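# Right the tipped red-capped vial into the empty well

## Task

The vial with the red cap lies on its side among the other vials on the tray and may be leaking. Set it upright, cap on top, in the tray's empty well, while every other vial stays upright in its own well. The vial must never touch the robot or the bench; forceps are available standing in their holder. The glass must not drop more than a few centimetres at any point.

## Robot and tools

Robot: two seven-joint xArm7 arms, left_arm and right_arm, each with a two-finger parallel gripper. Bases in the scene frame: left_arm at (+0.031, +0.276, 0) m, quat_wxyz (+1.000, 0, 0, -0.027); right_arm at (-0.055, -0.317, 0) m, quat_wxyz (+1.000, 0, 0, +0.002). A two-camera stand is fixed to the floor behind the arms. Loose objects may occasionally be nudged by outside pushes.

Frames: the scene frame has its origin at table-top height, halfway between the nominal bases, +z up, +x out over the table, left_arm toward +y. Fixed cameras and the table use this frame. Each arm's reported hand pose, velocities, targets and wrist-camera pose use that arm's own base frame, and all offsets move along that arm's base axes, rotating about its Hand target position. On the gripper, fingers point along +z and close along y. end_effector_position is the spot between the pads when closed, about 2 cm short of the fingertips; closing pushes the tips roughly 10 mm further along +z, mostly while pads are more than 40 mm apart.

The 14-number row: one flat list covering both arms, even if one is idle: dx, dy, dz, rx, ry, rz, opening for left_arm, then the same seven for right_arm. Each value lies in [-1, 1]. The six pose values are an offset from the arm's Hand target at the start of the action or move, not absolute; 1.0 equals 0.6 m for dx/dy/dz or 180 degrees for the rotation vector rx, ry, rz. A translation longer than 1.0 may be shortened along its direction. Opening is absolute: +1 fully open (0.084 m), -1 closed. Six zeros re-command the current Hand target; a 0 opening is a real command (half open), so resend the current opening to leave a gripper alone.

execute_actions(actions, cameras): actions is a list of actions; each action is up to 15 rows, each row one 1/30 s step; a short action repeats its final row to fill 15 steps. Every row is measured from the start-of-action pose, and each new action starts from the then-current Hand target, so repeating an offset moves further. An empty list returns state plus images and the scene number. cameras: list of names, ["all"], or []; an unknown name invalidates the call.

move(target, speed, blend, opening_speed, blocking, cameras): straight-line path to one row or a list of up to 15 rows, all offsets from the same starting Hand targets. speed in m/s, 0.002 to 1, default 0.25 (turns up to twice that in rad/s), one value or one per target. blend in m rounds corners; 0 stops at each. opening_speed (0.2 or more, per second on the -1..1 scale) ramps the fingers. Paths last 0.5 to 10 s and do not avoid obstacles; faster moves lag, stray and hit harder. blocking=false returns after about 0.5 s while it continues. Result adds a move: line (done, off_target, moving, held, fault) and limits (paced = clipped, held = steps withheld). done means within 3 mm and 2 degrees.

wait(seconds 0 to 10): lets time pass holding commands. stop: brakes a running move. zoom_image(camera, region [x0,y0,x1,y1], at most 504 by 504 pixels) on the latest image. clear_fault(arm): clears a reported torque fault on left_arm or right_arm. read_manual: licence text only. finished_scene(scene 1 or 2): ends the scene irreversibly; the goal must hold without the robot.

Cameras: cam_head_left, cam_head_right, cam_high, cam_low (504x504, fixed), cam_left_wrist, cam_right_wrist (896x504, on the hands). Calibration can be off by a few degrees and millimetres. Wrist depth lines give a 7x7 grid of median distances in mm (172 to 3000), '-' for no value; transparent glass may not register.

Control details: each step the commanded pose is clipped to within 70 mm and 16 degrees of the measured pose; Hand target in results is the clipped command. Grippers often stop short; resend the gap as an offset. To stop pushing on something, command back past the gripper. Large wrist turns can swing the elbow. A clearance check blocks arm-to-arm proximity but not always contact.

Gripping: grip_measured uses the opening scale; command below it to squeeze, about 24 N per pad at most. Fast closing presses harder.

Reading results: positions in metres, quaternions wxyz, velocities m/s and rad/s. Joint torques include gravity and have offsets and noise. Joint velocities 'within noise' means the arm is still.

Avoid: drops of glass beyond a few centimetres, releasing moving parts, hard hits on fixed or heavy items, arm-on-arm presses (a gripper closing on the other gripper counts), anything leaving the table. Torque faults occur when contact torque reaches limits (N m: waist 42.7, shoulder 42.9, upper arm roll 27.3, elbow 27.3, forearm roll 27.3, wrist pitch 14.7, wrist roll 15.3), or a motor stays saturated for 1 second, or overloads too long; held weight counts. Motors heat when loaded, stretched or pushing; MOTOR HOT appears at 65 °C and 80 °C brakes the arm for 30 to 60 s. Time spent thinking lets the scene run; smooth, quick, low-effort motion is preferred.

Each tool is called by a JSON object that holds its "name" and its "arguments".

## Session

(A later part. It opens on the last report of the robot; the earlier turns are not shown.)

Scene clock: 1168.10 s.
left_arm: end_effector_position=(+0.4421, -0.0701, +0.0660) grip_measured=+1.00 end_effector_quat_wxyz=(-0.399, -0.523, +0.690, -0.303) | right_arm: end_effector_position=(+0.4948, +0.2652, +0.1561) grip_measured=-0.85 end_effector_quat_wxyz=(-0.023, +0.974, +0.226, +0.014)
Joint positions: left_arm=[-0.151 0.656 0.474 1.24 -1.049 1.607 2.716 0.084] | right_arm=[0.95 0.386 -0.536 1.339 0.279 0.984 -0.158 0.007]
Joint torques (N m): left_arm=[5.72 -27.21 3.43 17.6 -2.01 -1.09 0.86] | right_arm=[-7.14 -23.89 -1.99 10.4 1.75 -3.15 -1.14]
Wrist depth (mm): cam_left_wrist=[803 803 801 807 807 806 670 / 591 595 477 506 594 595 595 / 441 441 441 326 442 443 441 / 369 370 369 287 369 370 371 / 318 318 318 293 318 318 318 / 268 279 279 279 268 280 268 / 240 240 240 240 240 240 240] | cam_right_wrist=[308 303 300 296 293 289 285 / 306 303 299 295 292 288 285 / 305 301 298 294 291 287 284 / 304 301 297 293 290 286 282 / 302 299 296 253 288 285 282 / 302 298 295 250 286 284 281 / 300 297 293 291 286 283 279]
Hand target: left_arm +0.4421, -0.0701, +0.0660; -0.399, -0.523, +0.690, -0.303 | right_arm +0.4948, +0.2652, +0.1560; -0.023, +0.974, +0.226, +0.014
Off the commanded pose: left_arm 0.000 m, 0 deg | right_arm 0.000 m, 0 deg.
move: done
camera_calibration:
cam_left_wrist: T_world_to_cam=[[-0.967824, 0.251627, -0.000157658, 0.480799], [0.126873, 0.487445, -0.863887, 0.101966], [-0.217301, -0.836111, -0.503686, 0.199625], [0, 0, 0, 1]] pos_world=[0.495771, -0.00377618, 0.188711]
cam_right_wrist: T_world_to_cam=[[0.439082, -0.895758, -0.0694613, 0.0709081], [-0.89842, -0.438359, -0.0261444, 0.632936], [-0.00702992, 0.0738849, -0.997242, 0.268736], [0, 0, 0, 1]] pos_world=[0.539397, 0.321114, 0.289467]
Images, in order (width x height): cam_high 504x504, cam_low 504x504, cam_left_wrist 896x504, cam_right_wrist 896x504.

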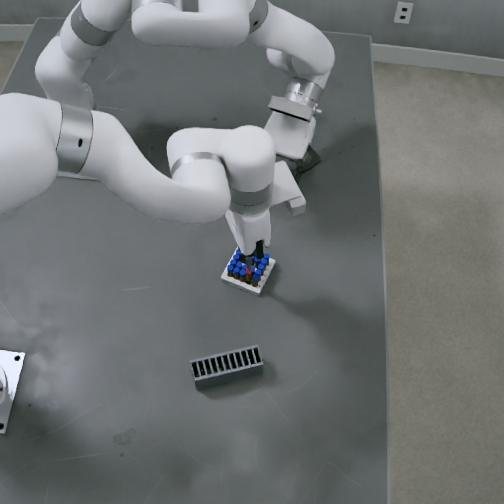

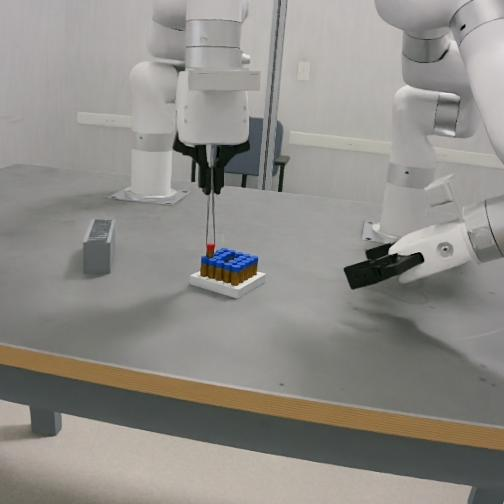

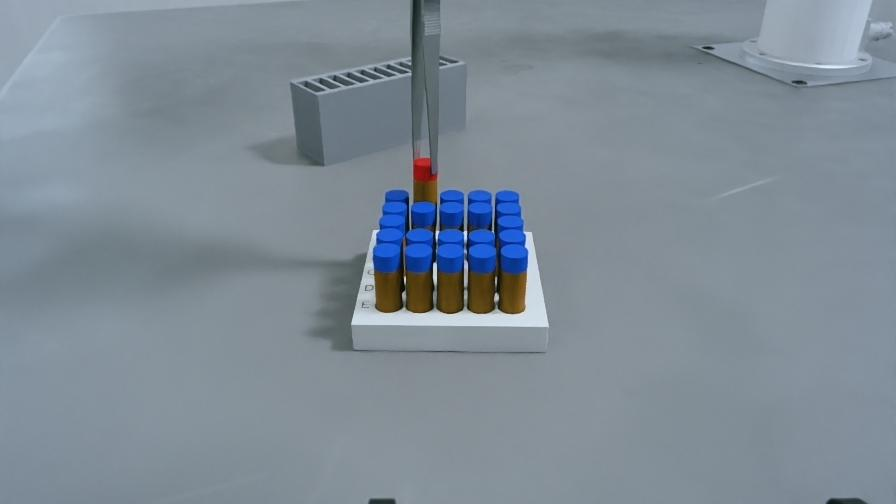

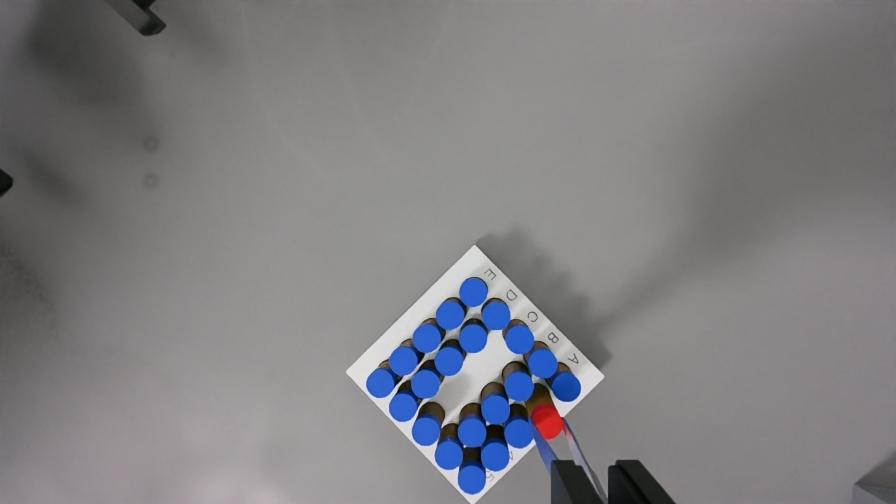

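{"name": "move", "arguments": {"target": [0,0,0,0,0,0,1.0, -0.0002,0.0003,-0.0217,0,0,0,-0.88], "speed": 0.02, "cameras": ["cam_left_wrist","cam_right_wrist","cam_low","cam_high"]}}

{"name": "zoom_image", "arguments": {"camera": "cam_right_wrist", "region": [480, 344, 620, 484]}}

{"name": "zoom_image", "arguments": {"camera": "cam_left_wrist", "region": [360, 120, 520, 280]}}

{"name": "zoom_image", "arguments": {"camera": "cam_high", "region": [235, 260, 265, 290]}}

Scene clock: 1183.03 s.
left_arm: end_effector_position=(+0.4421, -0.0701, +0.0660) grip_measured=+1.00 end_effector_quat_wxyz=(-0.399, -0.523, +0.690, -0.303) | right_arm: end_effector_position=(+0.4947, +0.2654, +0.1431) grip_measured=-0.85 end_effector_quat_wxyz=(-0.023, +0.974, +0.226, +0.014)
Joint positions: left_arm=[-0.151 0.656 0.474 1.24 -1.049 1.607 2.716 0.084] | right_arm=[0.946 0.403 -0.529 1.323 0.292 0.954 -0.168 0.007]
Joint torques (N m): left_arm=[6.05 -27.2 3.5 17.61 -1.88 -0.89 0.84] | right_arm=[-6.85 -24.14 -2.09 10.51 1.68 -3.2 -1.2]
Wrist depth (mm): cam_left_wrist=[807 804 799 722 806 806 669 / 595 593 477 509 597 594 595 / 441 441 442 442 442 442 441 / 369 370 370 287 370 370 370 / 318 318 318 293 319 318 319 / 268 279 279 279 269 279 268 / 240 240 240 240 240 239 239] | cam_right_wrist=[294 290 286 283 280 276 273 / 292 289 285 282 278 275 272 / 291 288 284 280 277 274 271 / 290 287 283 279 276 273 270 / 289 286 282 239 275 272 268 / 288 285 281 242 260 271 268 / 287 283 280 236 274 270 267]
Hand target: left_arm +0.4421, -0.0701, +0.0660; -0.399, -0.523, +0.690, -0.303 | right_arm +0.4947, +0.2654, +0.1430; -0.023, +0.974, +0.226, +0.014
Off the commanded pose: left_arm 0.000 m, 0 deg | right_arm 0.000 m, 0 deg.
move: done
camera_calibration:
cam_left_wrist: T_world_to_cam=[[-0.967824, 0.251627, -0.000157658, 0.480799], [0.126873, 0.487445, -0.863887, 0.101966], [-0.217301, -0.836111, -0.503686, 0.199625], [0, 0, 0, 1]] pos_world=[0.495771, -0.00377618, 0.188711]
cam_right_wrist: T_world_to_cam=[[0.439082, -0.895758, -0.0694613, 0.0701386], [-0.89842, -0.438359, -0.0261444, 0.63255], [-0.00702992, 0.0738849, -0.997242, 0.255763], [0, 0, 0, 1]] pos_world=[0.539297, 0.321214, 0.276467]
Images, in order (width x height): cam_high 504x504, cam_low 504x504, cam_left_wrist 896x504, cam_right_wrist 896x504.

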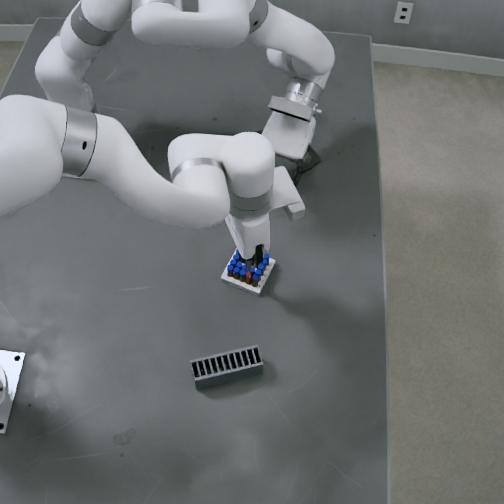

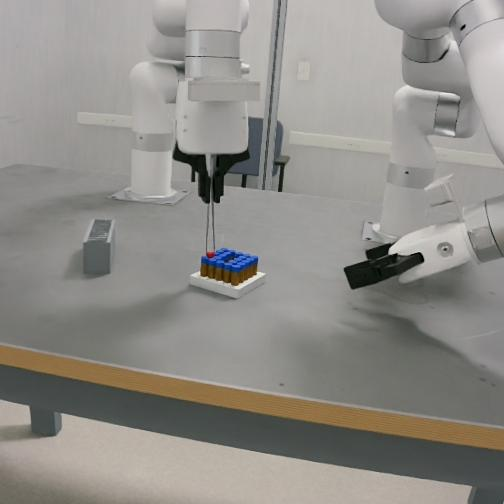

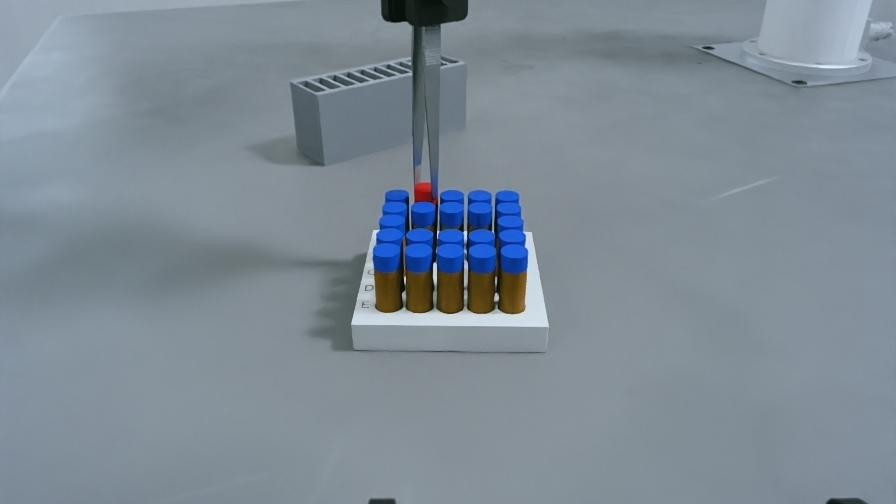

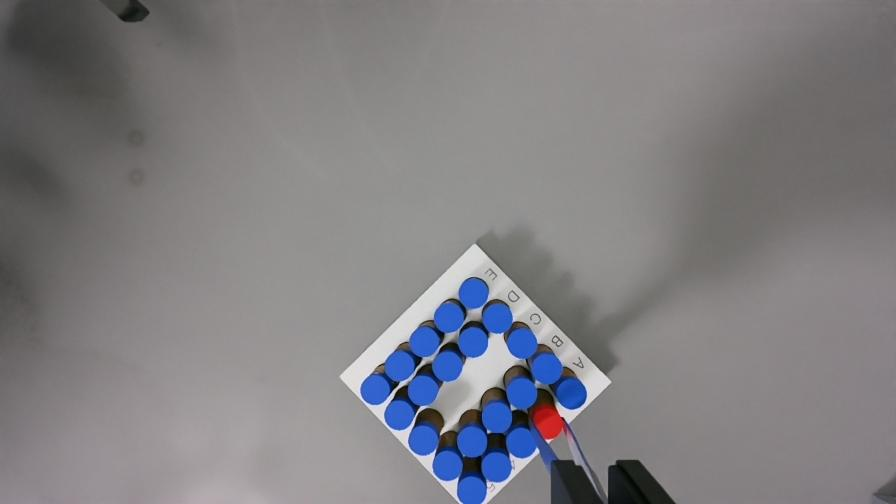

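Scaled by 3.600 from the camera's 896x504 image, which has a finer 1280x720 frame.

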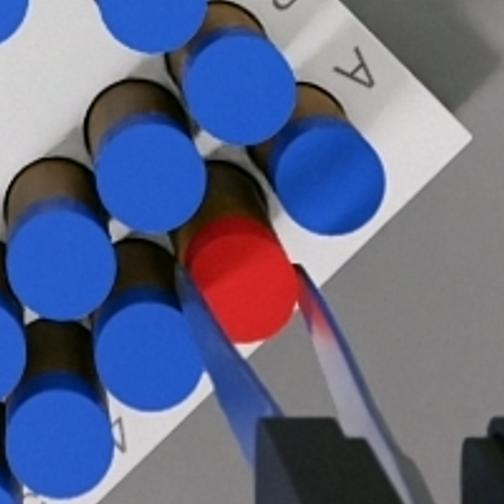

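Scaled by 3.150 from the camera's 896x504 image, which has a finer 1280x720 frame.

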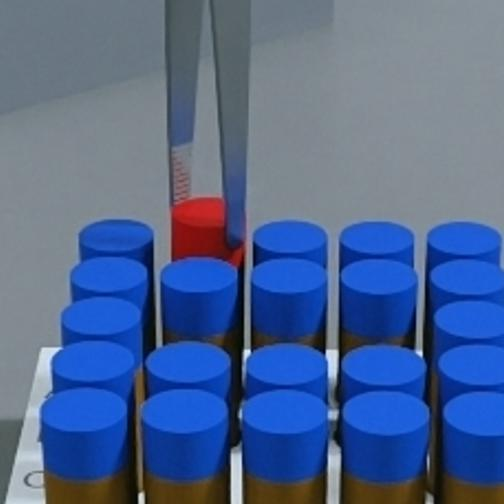

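Scaled by 16.800 from the camera's 504x504 image, which has a finer 720x720 frame.

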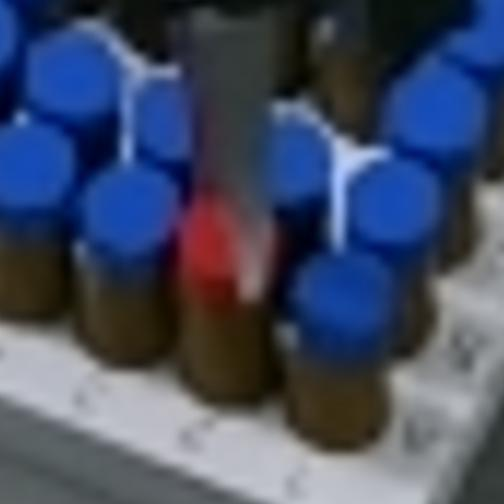

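{"name": "move", "arguments": {"target": [0,0,0,0,0,0,1.0, 0,0,-0.0067,0,0,0,-0.88], "speed": 0.02, "cameras": ["cam_left_wrist","cam_right_wrist","cam_high"]}}

{"name": "zoom_image", "arguments": {"camera": "cam_right_wrist", "region": [480, 344, 620, 484]}}

{"name": "zoom_image", "arguments": {"camera": "cam_left_wrist", "region": [360, 120, 520, 280]}}

Scene clock: 1188.73 s.
left_arm: end_effector_position=(+0.4421, -0.0701, +0.0660) grip_measured=+1.00 end_effector_quat_wxyz=(-0.399, -0.523, +0.690, -0.303) | right_arm: end_effector_position=(+0.4947, +0.2654, +0.1391) grip_measured=-0.85 end_effector_quat_wxyz=(-0.023, +0.974, +0.226, +0.014)
Joint positions: left_arm=[-0.151 0.656 0.474 1.24 -1.049 1.607 2.716 0.084] | right_arm=[0.945 0.408 -0.527 1.319 0.297 0.945 -0.171 0.007]
Joint torques (N m): left_arm=[5.87 -27.33 3.55 17.61 -1.79 -1.05 0.72] | right_arm=[-6.82 -22.52 -1.87 9.24 1.58 -2.82 -1.25]
Wrist depth (mm): cam_left_wrist=[797 800 807 720 803 801 669 / 595 594 476 507 596 596 595 / 441 441 441 441 441 440 441 / 370 369 370 288 369 369 370 / 318 318 318 293 319 318 318 / 268 279 279 279 268 279 268 / 240 240 240 240 240 240 241] | cam_right_wrist=[289 286 283 279 276 272 269 / 288 285 282 278 274 271 268 / 287 283 280 277 274 270 267 / 286 283 279 276 273 269 266 / 286 281 278 241 271 268 266 / 284 281 277 239 257 267 265 / 283 280 276 233 270 266 264]
Hand target: left_arm +0.4421, -0.0701, +0.0660; -0.399, -0.523, +0.690, -0.303 | right_arm +0.4947, +0.2654, +0.1390; -0.023, +0.974, +0.226, +0.014
Off the commanded pose: left_arm 0.000 m, 0 deg | right_arm 0.000 m, 0 deg.
move: done
camera_calibration:
cam_left_wrist: T_world_to_cam=[[-0.967824, 0.251627, -0.000157658, 0.480799], [0.126873, 0.487445, -0.863887, 0.101966], [-0.217301, -0.836111, -0.503686, 0.199625], [0, 0, 0, 1]] pos_world=[0.495771, -0.00377618, 0.188711]
cam_right_wrist: T_world_to_cam=[[0.439088, -0.895758, -0.0694173, 0.0699351], [-0.898417, -0.438358, -0.0262344, 0.632512], [-0.00692999, 0.0738849, -0.997243, 0.251713], [0, 0, 0, 1]] pos_world=[0.539297, 0.321314, 0.272468]
Images, in order (width x height): cam_high 504x504, cam_left_wrist 896x504, cam_right_wrist 896x504.

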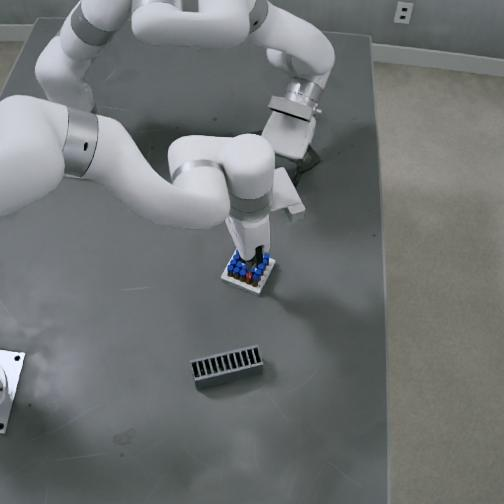

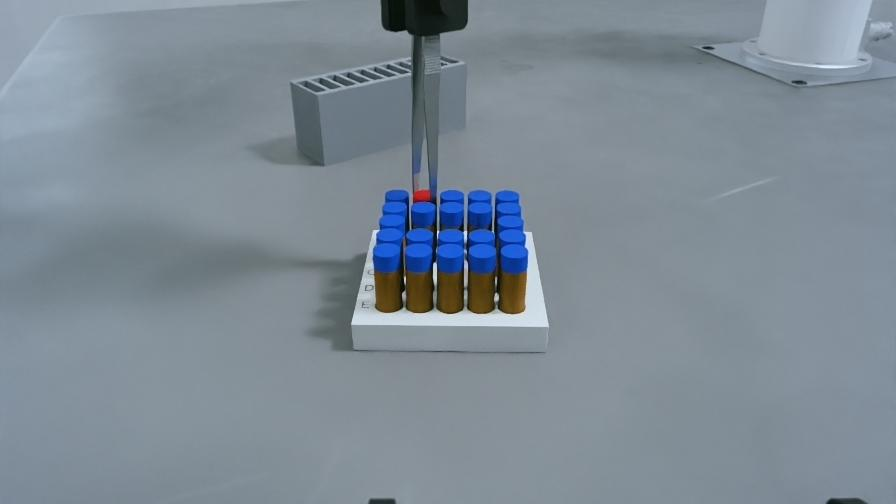

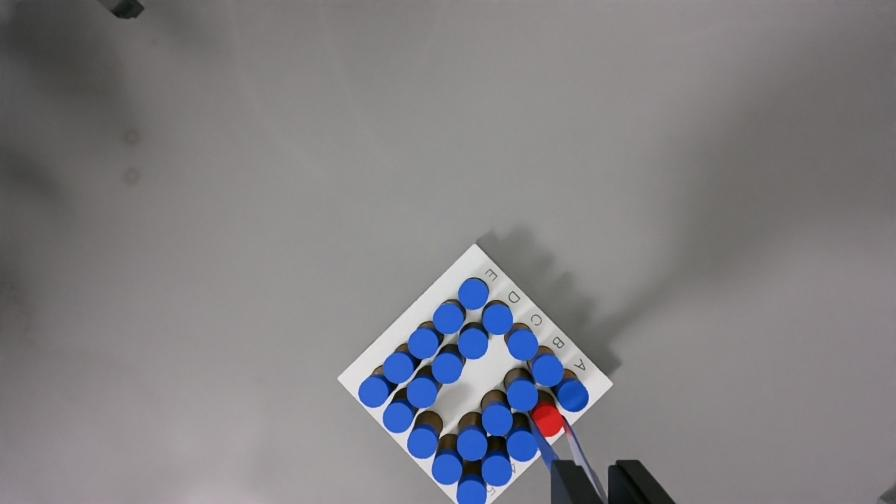

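Scaled by 3.600 from the camera's 896x504 image, which has a finer 1280x720 frame.

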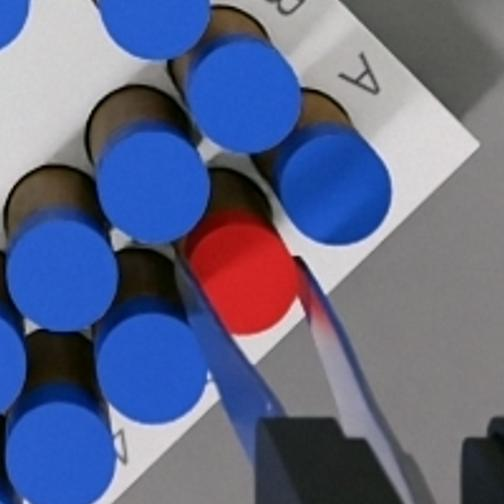

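Scaled by 3.150 from the camera's 896x504 image, which has a finer 1280x720 frame.

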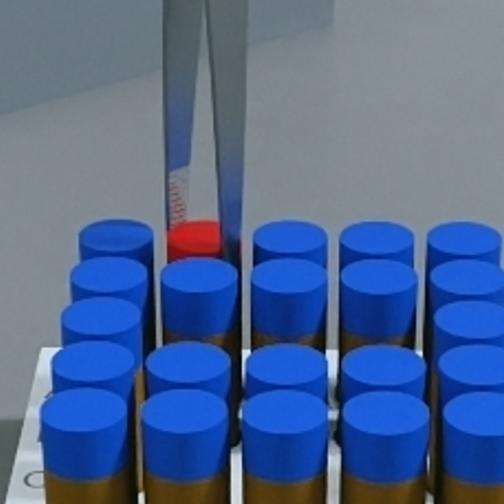

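{"name": "move", "arguments": {"target": [[0,0,0,0,0,0,1.0, 0,0,0,0,0,0,-0.77],[0,0,0,0,0,0,1.0, -0.0005,-0.0015,0.03,0,0,0,-0.77],[0,0,0,0,0,0,1.0, -0.0012,-0.0034,0.08,0,0,0,-0.77]], "speed": [0.03, 0.03, 0.08], "blend": [0,0.003,0], "opening_speed": 0.2, "cameras": ["cam_left_wrist","cam_right_wrist","cam_high","cam_low"]}}

{"name": "zoom_image", "arguments": {"camera": "cam_right_wrist", "region": [440, 344, 620, 504]}}

{"name": "zoom_image", "arguments": {"camera": "cam_left_wrist", "region": [350, 160, 550, 360]}}

{"name": "zoom_image", "arguments": {"camera": "cam_low", "region": [180, 230, 280, 310]}}

{"name": "zoom_image", "arguments": {"camera": "cam_high", "region": [215, 235, 285, 305]}}

Scene clock: 1199.93 s.
left_arm: end_effector_position=(+0.4421, -0.0701, +0.0660) grip_measured=+1.00 end_effector_quat_wxyz=(-0.399, -0.523, +0.690, -0.303) | right_arm: end_effector_position=(+0.4940, +0.2633, +0.1869) grip_measured=-0.79 end_effector_quat_wxyz=(-0.023, +0.974, +0.226, +0.014)
Joint positions: left_arm=[-0.151 0.656 0.474 1.24 -1.049 1.607 2.716 0.084] | right_arm=[0.957 0.345 -0.549 1.376 0.249 1.056 -0.139 0.009]
Joint torques (N m): left_arm=[6.07 -27.36 3.44 17.48 -1.92 -1.04 0.77] | right_arm=[6.82 -34.4 -7.63 16.36 -1.41 -0.27 1.35]
Wrist depth (mm): cam_left_wrist=[805 807 801 807 802 808 673 / 594 595 476 506 595 596 596 / 441 441 441 440 441 442 442 / 368 370 370 288 369 371 371 / 317 318 318 294 317 317 319 / 268 279 279 279 268 279 269 / 240 240 240 240 240 240 240] | cam_right_wrist=[340 335 331 327 324 320 315 / 339 335 330 326 323 319 315 / 336 334 329 325 321 317 314 / 336 332 328 324 320 316 312 / 335 331 327 281 318 316 311 / 333 330 325 281 317 314 310 / 333 329 324 306 317 313 309]
Hand target: left_arm +0.4421, -0.0701, +0.0660; -0.399, -0.523, +0.690, -0.303 | right_arm +0.4940, +0.2633, +0.1870; -0.023, +0.974, +0.226, +0.014
Off the commanded pose: left_arm 0.000 m, 0 deg | right_arm 0.000 m, 0 deg.
move: done
camera_calibration:
cam_left_wrist: T_world_to_cam=[[-0.967824, 0.251627, -0.000157658, 0.480799], [0.126873, 0.487445, -0.863887, 0.101966], [-0.217301, -0.836111, -0.503686, 0.199625], [0, 0, 0, 1]] pos_world=[0.495771, -0.00377618, 0.188711]
cam_right_wrist: T_world_to_cam=[[0.439077, -0.89576, -0.0694615, 0.0717442], [-0.898422, -0.438354, -0.0261441, 0.632099], [-0.00702986, 0.073885, -0.997242, 0.299585], [0, 0, 0, 1]] pos_world=[0.538497, 0.319214, 0.320267]
Images, in order (width x height): cam_high 504x504, cam_low 504x504, cam_left_wrist 896x504, cam_right_wrist 896x504.

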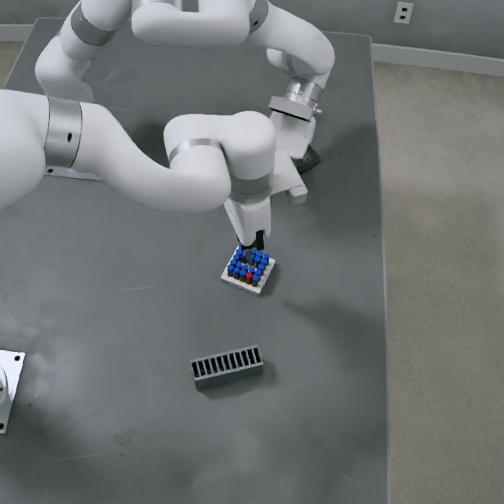

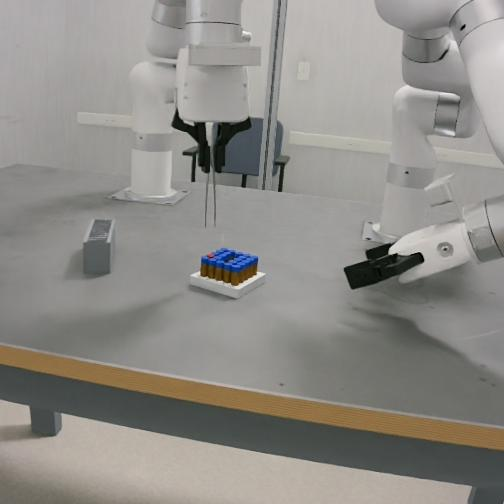

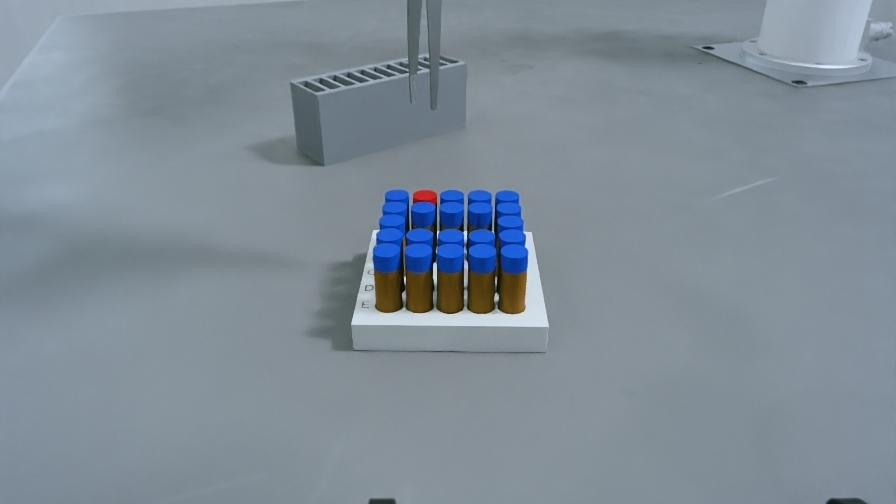

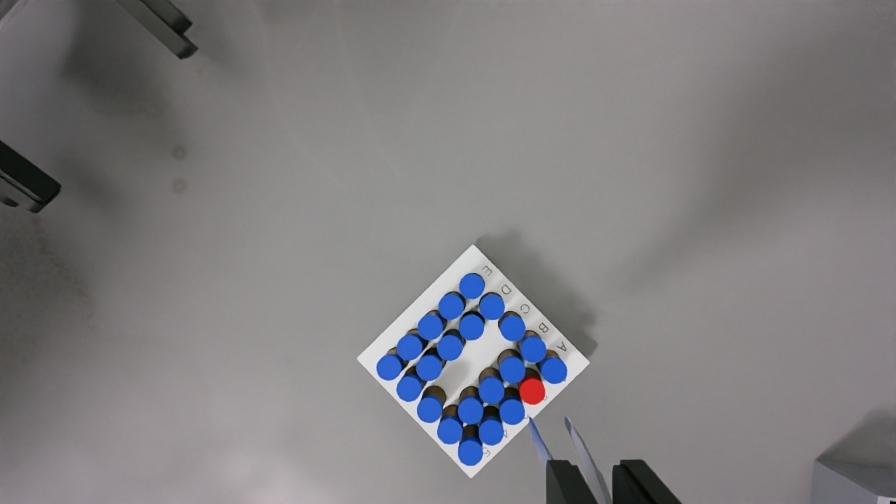

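Scaled by 2.800 from the camera's 896x504 image, which has a finer 1280x720 frame.

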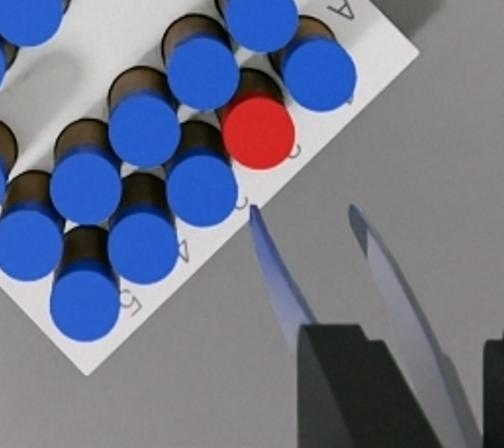

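Scaled by 2.520 from the camera's 896x504 image, which has a finer 1280x720 frame.

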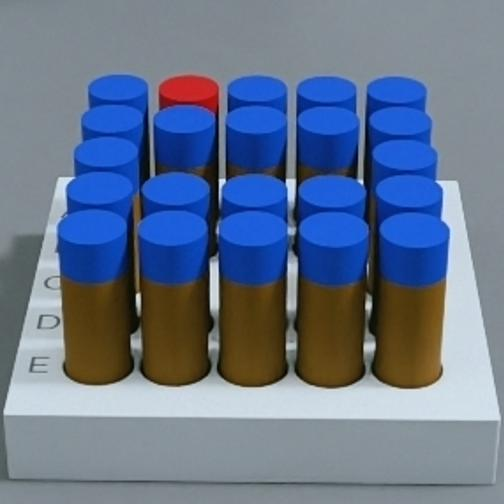

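Scaled by 5.040 from the camera's 504x504 image, which has a finer 720x720 frame.

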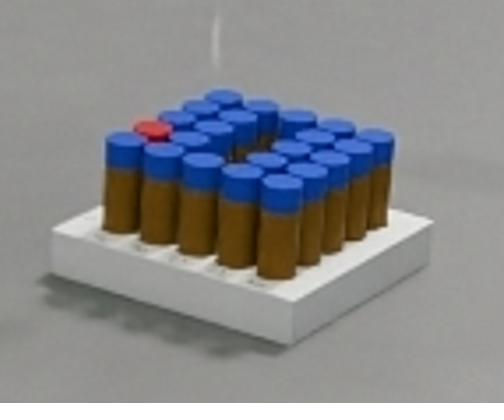

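Scaled by 7.200 from the camera's 504x504 image, which has a finer 720x720 frame.

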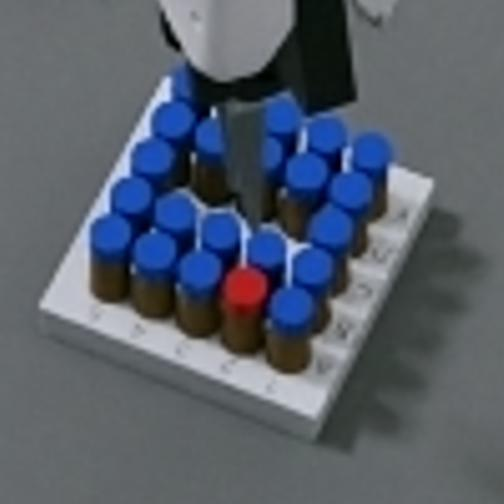

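{"name": "move", "arguments": {"target": [0,0,0,0,0,0,1.0, -0.075,-0.309,0.0647,-0.0160,0.0062,-0.0345,-0.82], "speed": 0.15, "opening_speed": 0.2, "cameras": ["cam_right_wrist","cam_low"]}}

{"name": "zoom_image", "arguments": {"camera": "cam_right_wrist", "region": [480, 384, 680, 504]}}

{"name": "zoom_image", "arguments": {"camera": "cam_low", "region": [40, 80, 160, 280]}}

Scene clock: 1215.63 s.
left_arm: end_effector_position=(+0.4421, -0.0701, +0.0660) grip_measured=+1.00 end_effector_quat_wxyz=(-0.399, -0.523, +0.690, -0.303) | right_arm: end_effector_position=(+0.4490, +0.0780, +0.2258) grip_measured=-0.84 end_effector_quat_wxyz=(+0.000, +0.985, +0.173, +0.000)
Joint positions: left_arm=[-0.151 0.656 0.474 1.24 -1.049 1.607 2.716 0.084] | right_arm=[0.889 -0.06 -0.703 1.059 -0.044 1.106 -0.141 0.007]
Joint torques (N m): left_arm=[5.87 -27.42 3.48 17.61 -2.02 -1.03 0.76] | right_arm=[-7.14 -21.8 -2.15 10.96 -1.26 -0.36 1.45]
Wrist depth (mm): cam_left_wrist=[804 801 804 804 806 804 669 / 594 595 477 508 595 594 596 / 441 441 441 441 443 442 442 / 370 370 370 288 370 369 370 / 318 318 318 293 317 318 318 / 268 279 278 279 268 279 268 / 240 240 240 240 240 240 240] | cam_right_wrist=[362 361 359 358 357 356 354 / 362 347 360 359 356 356 354 / 364 332 360 359 357 356 355 / 364 362 361 359 358 356 354 / 364 362 361 359 357 356 355 / 364 362 361 359 358 356 355 / 364 362 361 360 358 357 356]
Hand target: left_arm +0.4421, -0.0701, +0.0660; -0.399, -0.523, +0.690, -0.303 | right_arm +0.4490, +0.0779, +0.2258; +0.000, +0.985, +0.173, +0.000
Off the commanded pose: left_arm 0.000 m, 0 deg | right_arm 0.000 m, 0 deg.
move: done
camera_calibration:
cam_right_wrist: T_world_to_cam=[[0.338569, -0.940437, -0.0307929, -0.031931], [-0.940702, -0.33904, 0.0114496, 0.514262], [-0.0212076, 0.0250905, -0.99946, 0.362378], [0, 0, 0, 1]] pos_world=[0.502263, 0.135234, 0.355311]
Images, in order (width x height): cam_low 504x504, cam_right_wrist 896x504.

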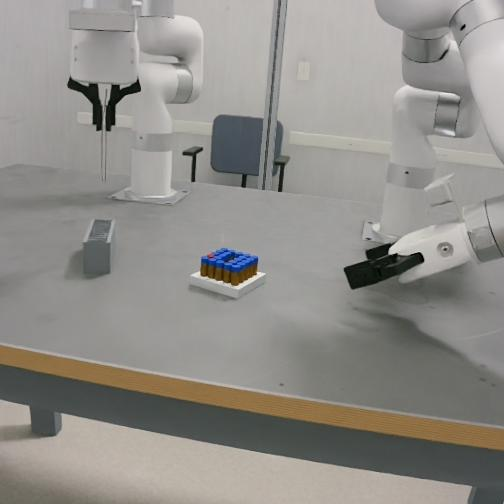

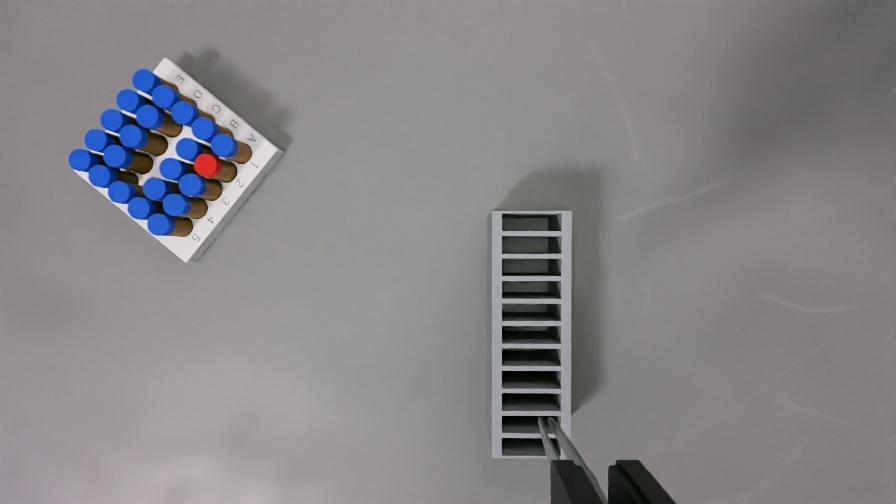

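Scaled by 2.520 from the camera's 896x504 image, which has a finer 1280x720 frame.

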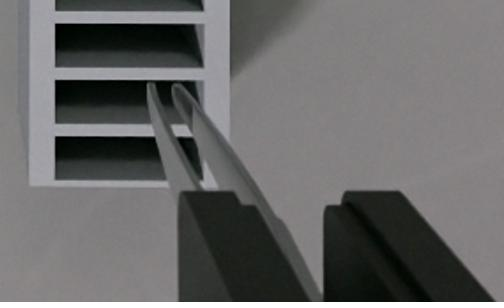

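Scaled by 2.520 from the camera's 504x504 image, which has a finer 720x720 frame.

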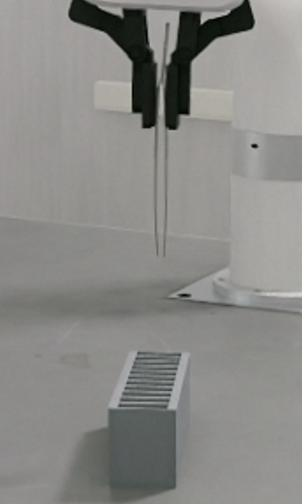

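{"name": "move", "arguments": {"target": [[0,0,0,0,0,0,1.0, 0,0,-0.1083,0,0,0,-0.82],[0,0,0,0,0,0,1.0, 0,0,-0.198,0,0,0,-0.82]], "speed": [0.12, 0.05], "blend": [0.005,0], "cameras": ["cam_right_wrist","cam_low"]}}

{"name": "zoom_image", "arguments": {"camera": "cam_right_wrist", "region": [480, 384, 680, 504]}}

{"name": "zoom_image", "arguments": {"camera": "cam_low", "region": [60, 120, 140, 280]}}

Scene clock: 1225.57 s.
left_arm: end_effector_position=(+0.4421, -0.0701, +0.0660) grip_measured=+1.00 end_effector_quat_wxyz=(-0.399, -0.523, +0.690, -0.303) | right_arm: end_effector_position=(+0.4490, +0.0779, +0.1071) grip_measured=-0.84 end_effector_quat_wxyz=(+0.000, +0.985, +0.173, +0.000)
Joint positions: left_arm=[-0.151 0.656 0.474 1.24 -1.049 1.607 2.716 0.084] | right_arm=[0.863 0.154 -0.7 0.886 0.141 0.773 -0.28 0.007]
Joint torques (N m): left_arm=[5.9 -27.29 3.57 17.54 -1.78 -1 0.72] | right_arm=[-6.98 -14.1 0.54 9.46 1.64 -3.1 -1.09]
Wrist depth (mm): cam_left_wrist=[805 799 803 719 806 806 669 / 591 596 476 506 596 595 594 / 440 440 441 441 443 441 441 / 370 369 369 287 370 370 369 / 317 318 318 294 318 319 318 / 268 279 279 279 268 279 268 / 240 240 240 240 240 240 240] | cam_right_wrist=[228 241 240 239 238 237 236 / 209 241 240 239 238 238 236 / 227 241 240 239 235 238 236 / 242 241 241 240 234 238 237 / 242 241 241 240 194 238 237 / 242 242 241 240 189 238 237 / 243 242 241 240 189 238 237]
Hand target: left_arm +0.4421, -0.0701, +0.0660; -0.399, -0.523, +0.690, -0.303 | right_arm +0.4490, +0.0779, +0.1070; +0.000, +0.985, +0.173, +0.000
Off the commanded pose: left_arm 0.000 m, 0 deg | right_arm 0.000 m, 0 deg.
move: done
camera_calibration:
cam_right_wrist: T_world_to_cam=[[0.338453, -0.940481, -0.0307583, -0.0356242], [-0.940747, -0.33892, 0.0113574, 0.515615], [-0.0211061, 0.0250918, -0.999462, 0.243694], [0, 0, 0, 1]] pos_world=[0.502264, 0.135134, 0.236611]
Images, in order (width x height): cam_low 504x504, cam_right_wrist 896x504.

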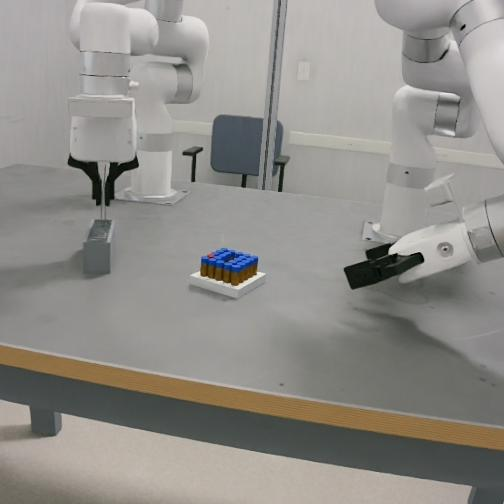

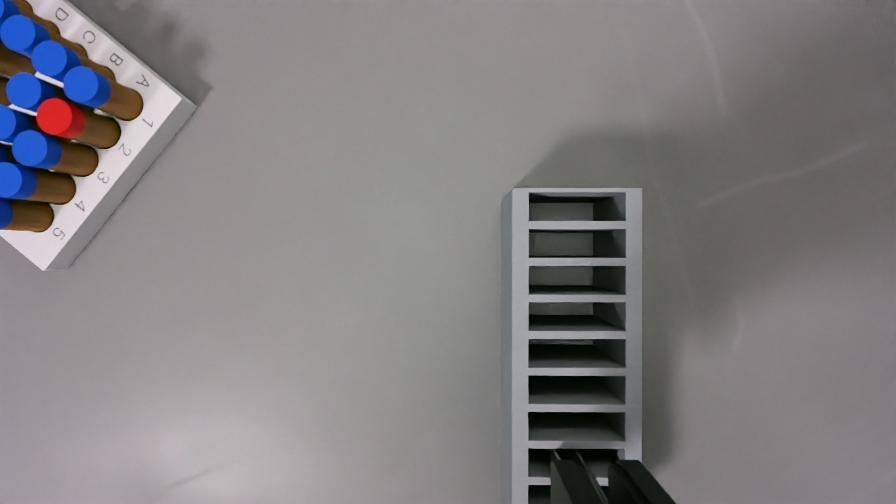

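Scaled by 2.520 from the camera's 896x504 image, which has a finer 1280x720 frame.

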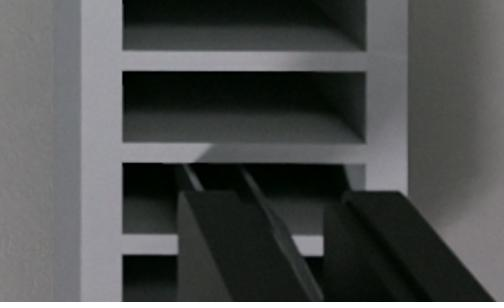

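Scaled by 3.150 from the camera's 504x504 image, which has a finer 720x720 frame.

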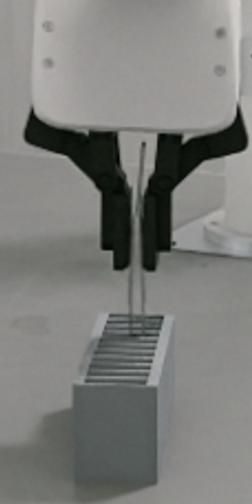

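In the slot. Release and retreat upward.

{"name": "move", "arguments": {"target": [[0,0,0,0,0,0,1.0, 0,0,0,0,0,0,-0.4],[0,0,0,0,0,0,1.0, 0,0,0,0,0,0,0.3],[0,0,0,0,0,0,1.0, 0,0,0.22,0,0,0,0.3]], "speed": 0.12, "opening_speed": 0.8, "cameras": ["cam_right_wrist","cam_left_wrist","cam_low","cam_high"]}}

{"name": "zoom_image", "arguments": {"camera": "cam_low", "region": [60, 120, 140, 280]}}

{"name": "zoom_image", "arguments": {"camera": "cam_high", "region": [215, 235, 285, 305]}}

Scene clock: 1234.70 s.
left_arm: end_effector_position=(+0.4421, -0.0701, +0.0660) grip_measured=+1.00 end_effector_quat_wxyz=(-0.399, -0.523, +0.690, -0.303) | right_arm: end_effector_position=(+0.4490, +0.0779, +0.2390) grip_measured=+0.29 end_effector_quat_wxyz=(+0.000, +0.985, +0.173, +0.000)
Joint positions: left_arm=[-0.151 0.656 0.474 1.24 -1.049 1.607 2.716 0.084] | right_arm=[0.894 -0.073 -0.703 1.087 -0.053 1.144 -0.134 0.056]
Joint torques (N m): left_arm=[5.9 -27.39 3.66 17.48 -1.8 -1.07 0.83] | right_arm=[6.67 -21.48 4.03 16.74 -1.48 -0.4 1.38]
Wrist depth (mm): cam_left_wrist=[805 806 806 807 804 807 667 / 593 597 476 508 598 595 598 / 441 440 441 441 442 442 442 / 369 370 369 288 370 370 370 / 317 318 318 294 318 319 318 / 268 279 279 279 268 279 268 / 239 240 240 239 240 240 240] | cam_right_wrist=[375 374 372 372 370 368 367 / 376 359 373 372 370 368 368 / 376 341 373 372 370 368 368 / 377 375 374 372 370 369 368 / 377 375 374 373 371 370 368 / 377 376 375 373 371 370 369 / 377 376 375 373 371 370 368]
Hand target: left_arm +0.4421, -0.0701, +0.0660; -0.399, -0.523, +0.690, -0.303 | right_arm +0.4490, +0.0779, +0.2390; +0.000, +0.985, +0.173, +0.000
Off the commanded pose: left_arm 0.000 m, 0 deg | right_arm 0.000 m, 0 deg.
move: done
camera_calibration:
cam_left_wrist: T_world_to_cam=[[-0.967824, 0.251627, -0.000157658, 0.480799], [0.126873, 0.487445, -0.863887, 0.101966], [-0.217301, -0.836111, -0.503686, 0.199625], [0, 0, 0, 1]] pos_world=[0.495771, -0.00377618, 0.188711]
cam_right_wrist: T_world_to_cam=[[0.338451, -0.940481, -0.0307583, -0.0315664], [-0.940747, -0.338918, 0.0113575, 0.514117], [-0.021106, 0.0250918, -0.999462, 0.375523], [0, 0, 0, 1]] pos_world=[0.502264, 0.135134, 0.368511]
Images, in order (width x height): cam_high 504x504, cam_low 504x504, cam_left_wrist 896x504, cam_right_wrist 896x504.

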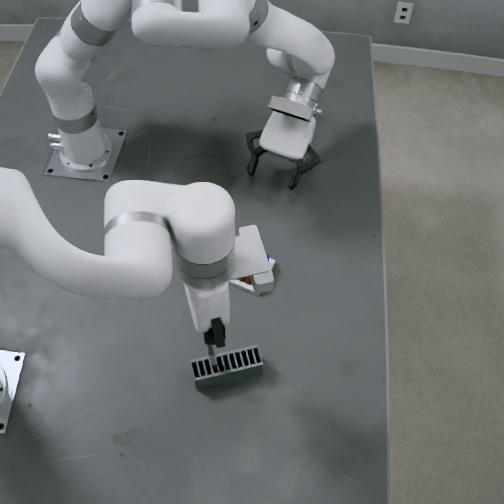

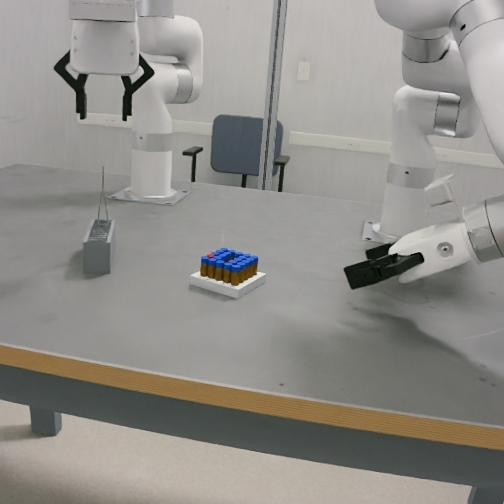

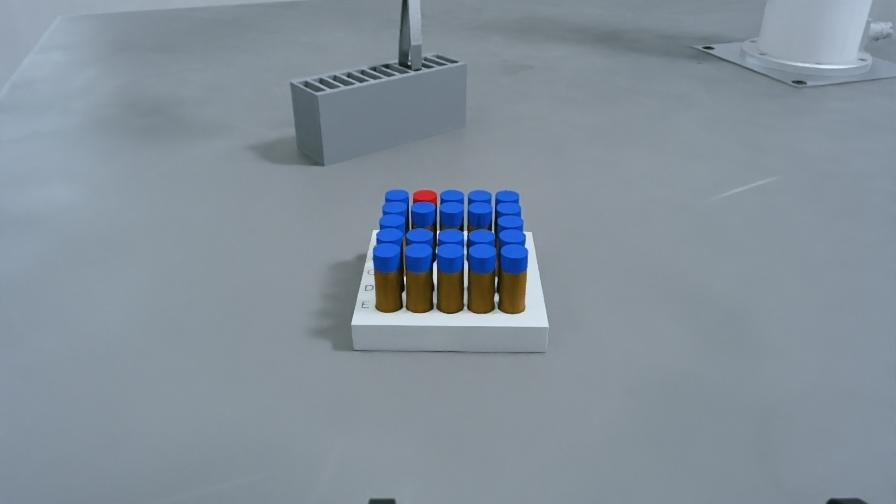

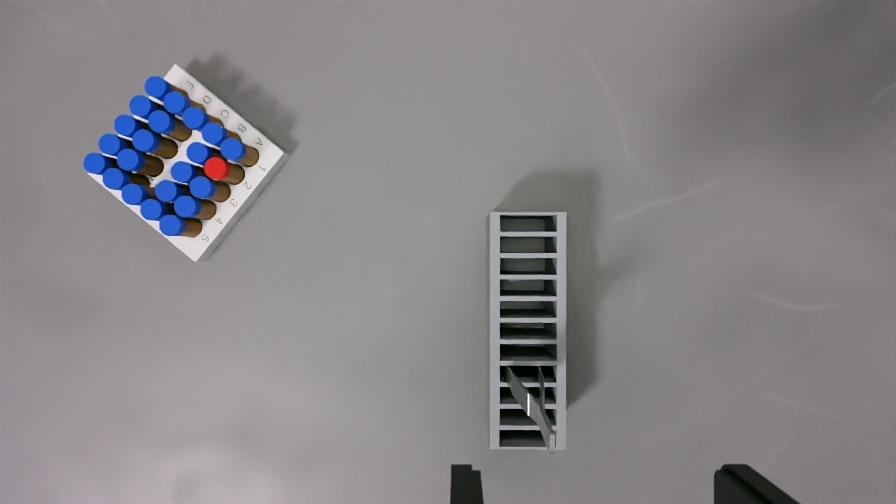

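Scaled by 3.150 from the camera's 504x504 image, which has a finer 720x720 frame.

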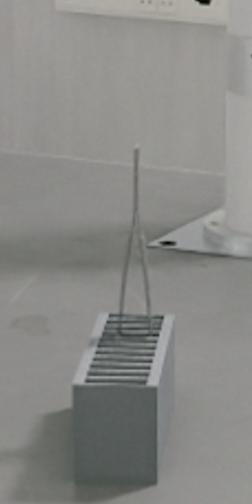

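Scaled by 7.200 from the camera's 504x504 image, which has a finer 720x720 frame.

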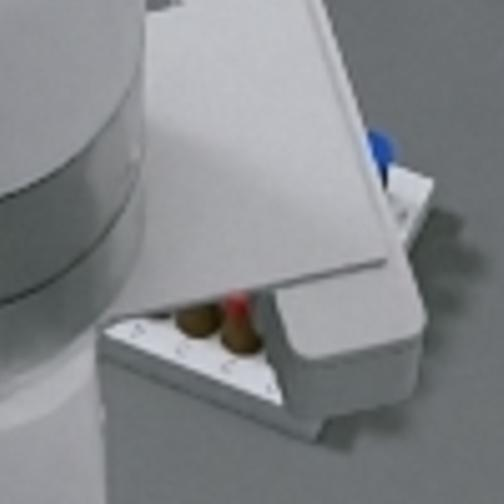

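Vial in A2, the others standing, forceps back in the holder. Finishing the scene.

{"name": "finished_scene", "arguments": {"scene": 1}}

The scene is finished: the task was done.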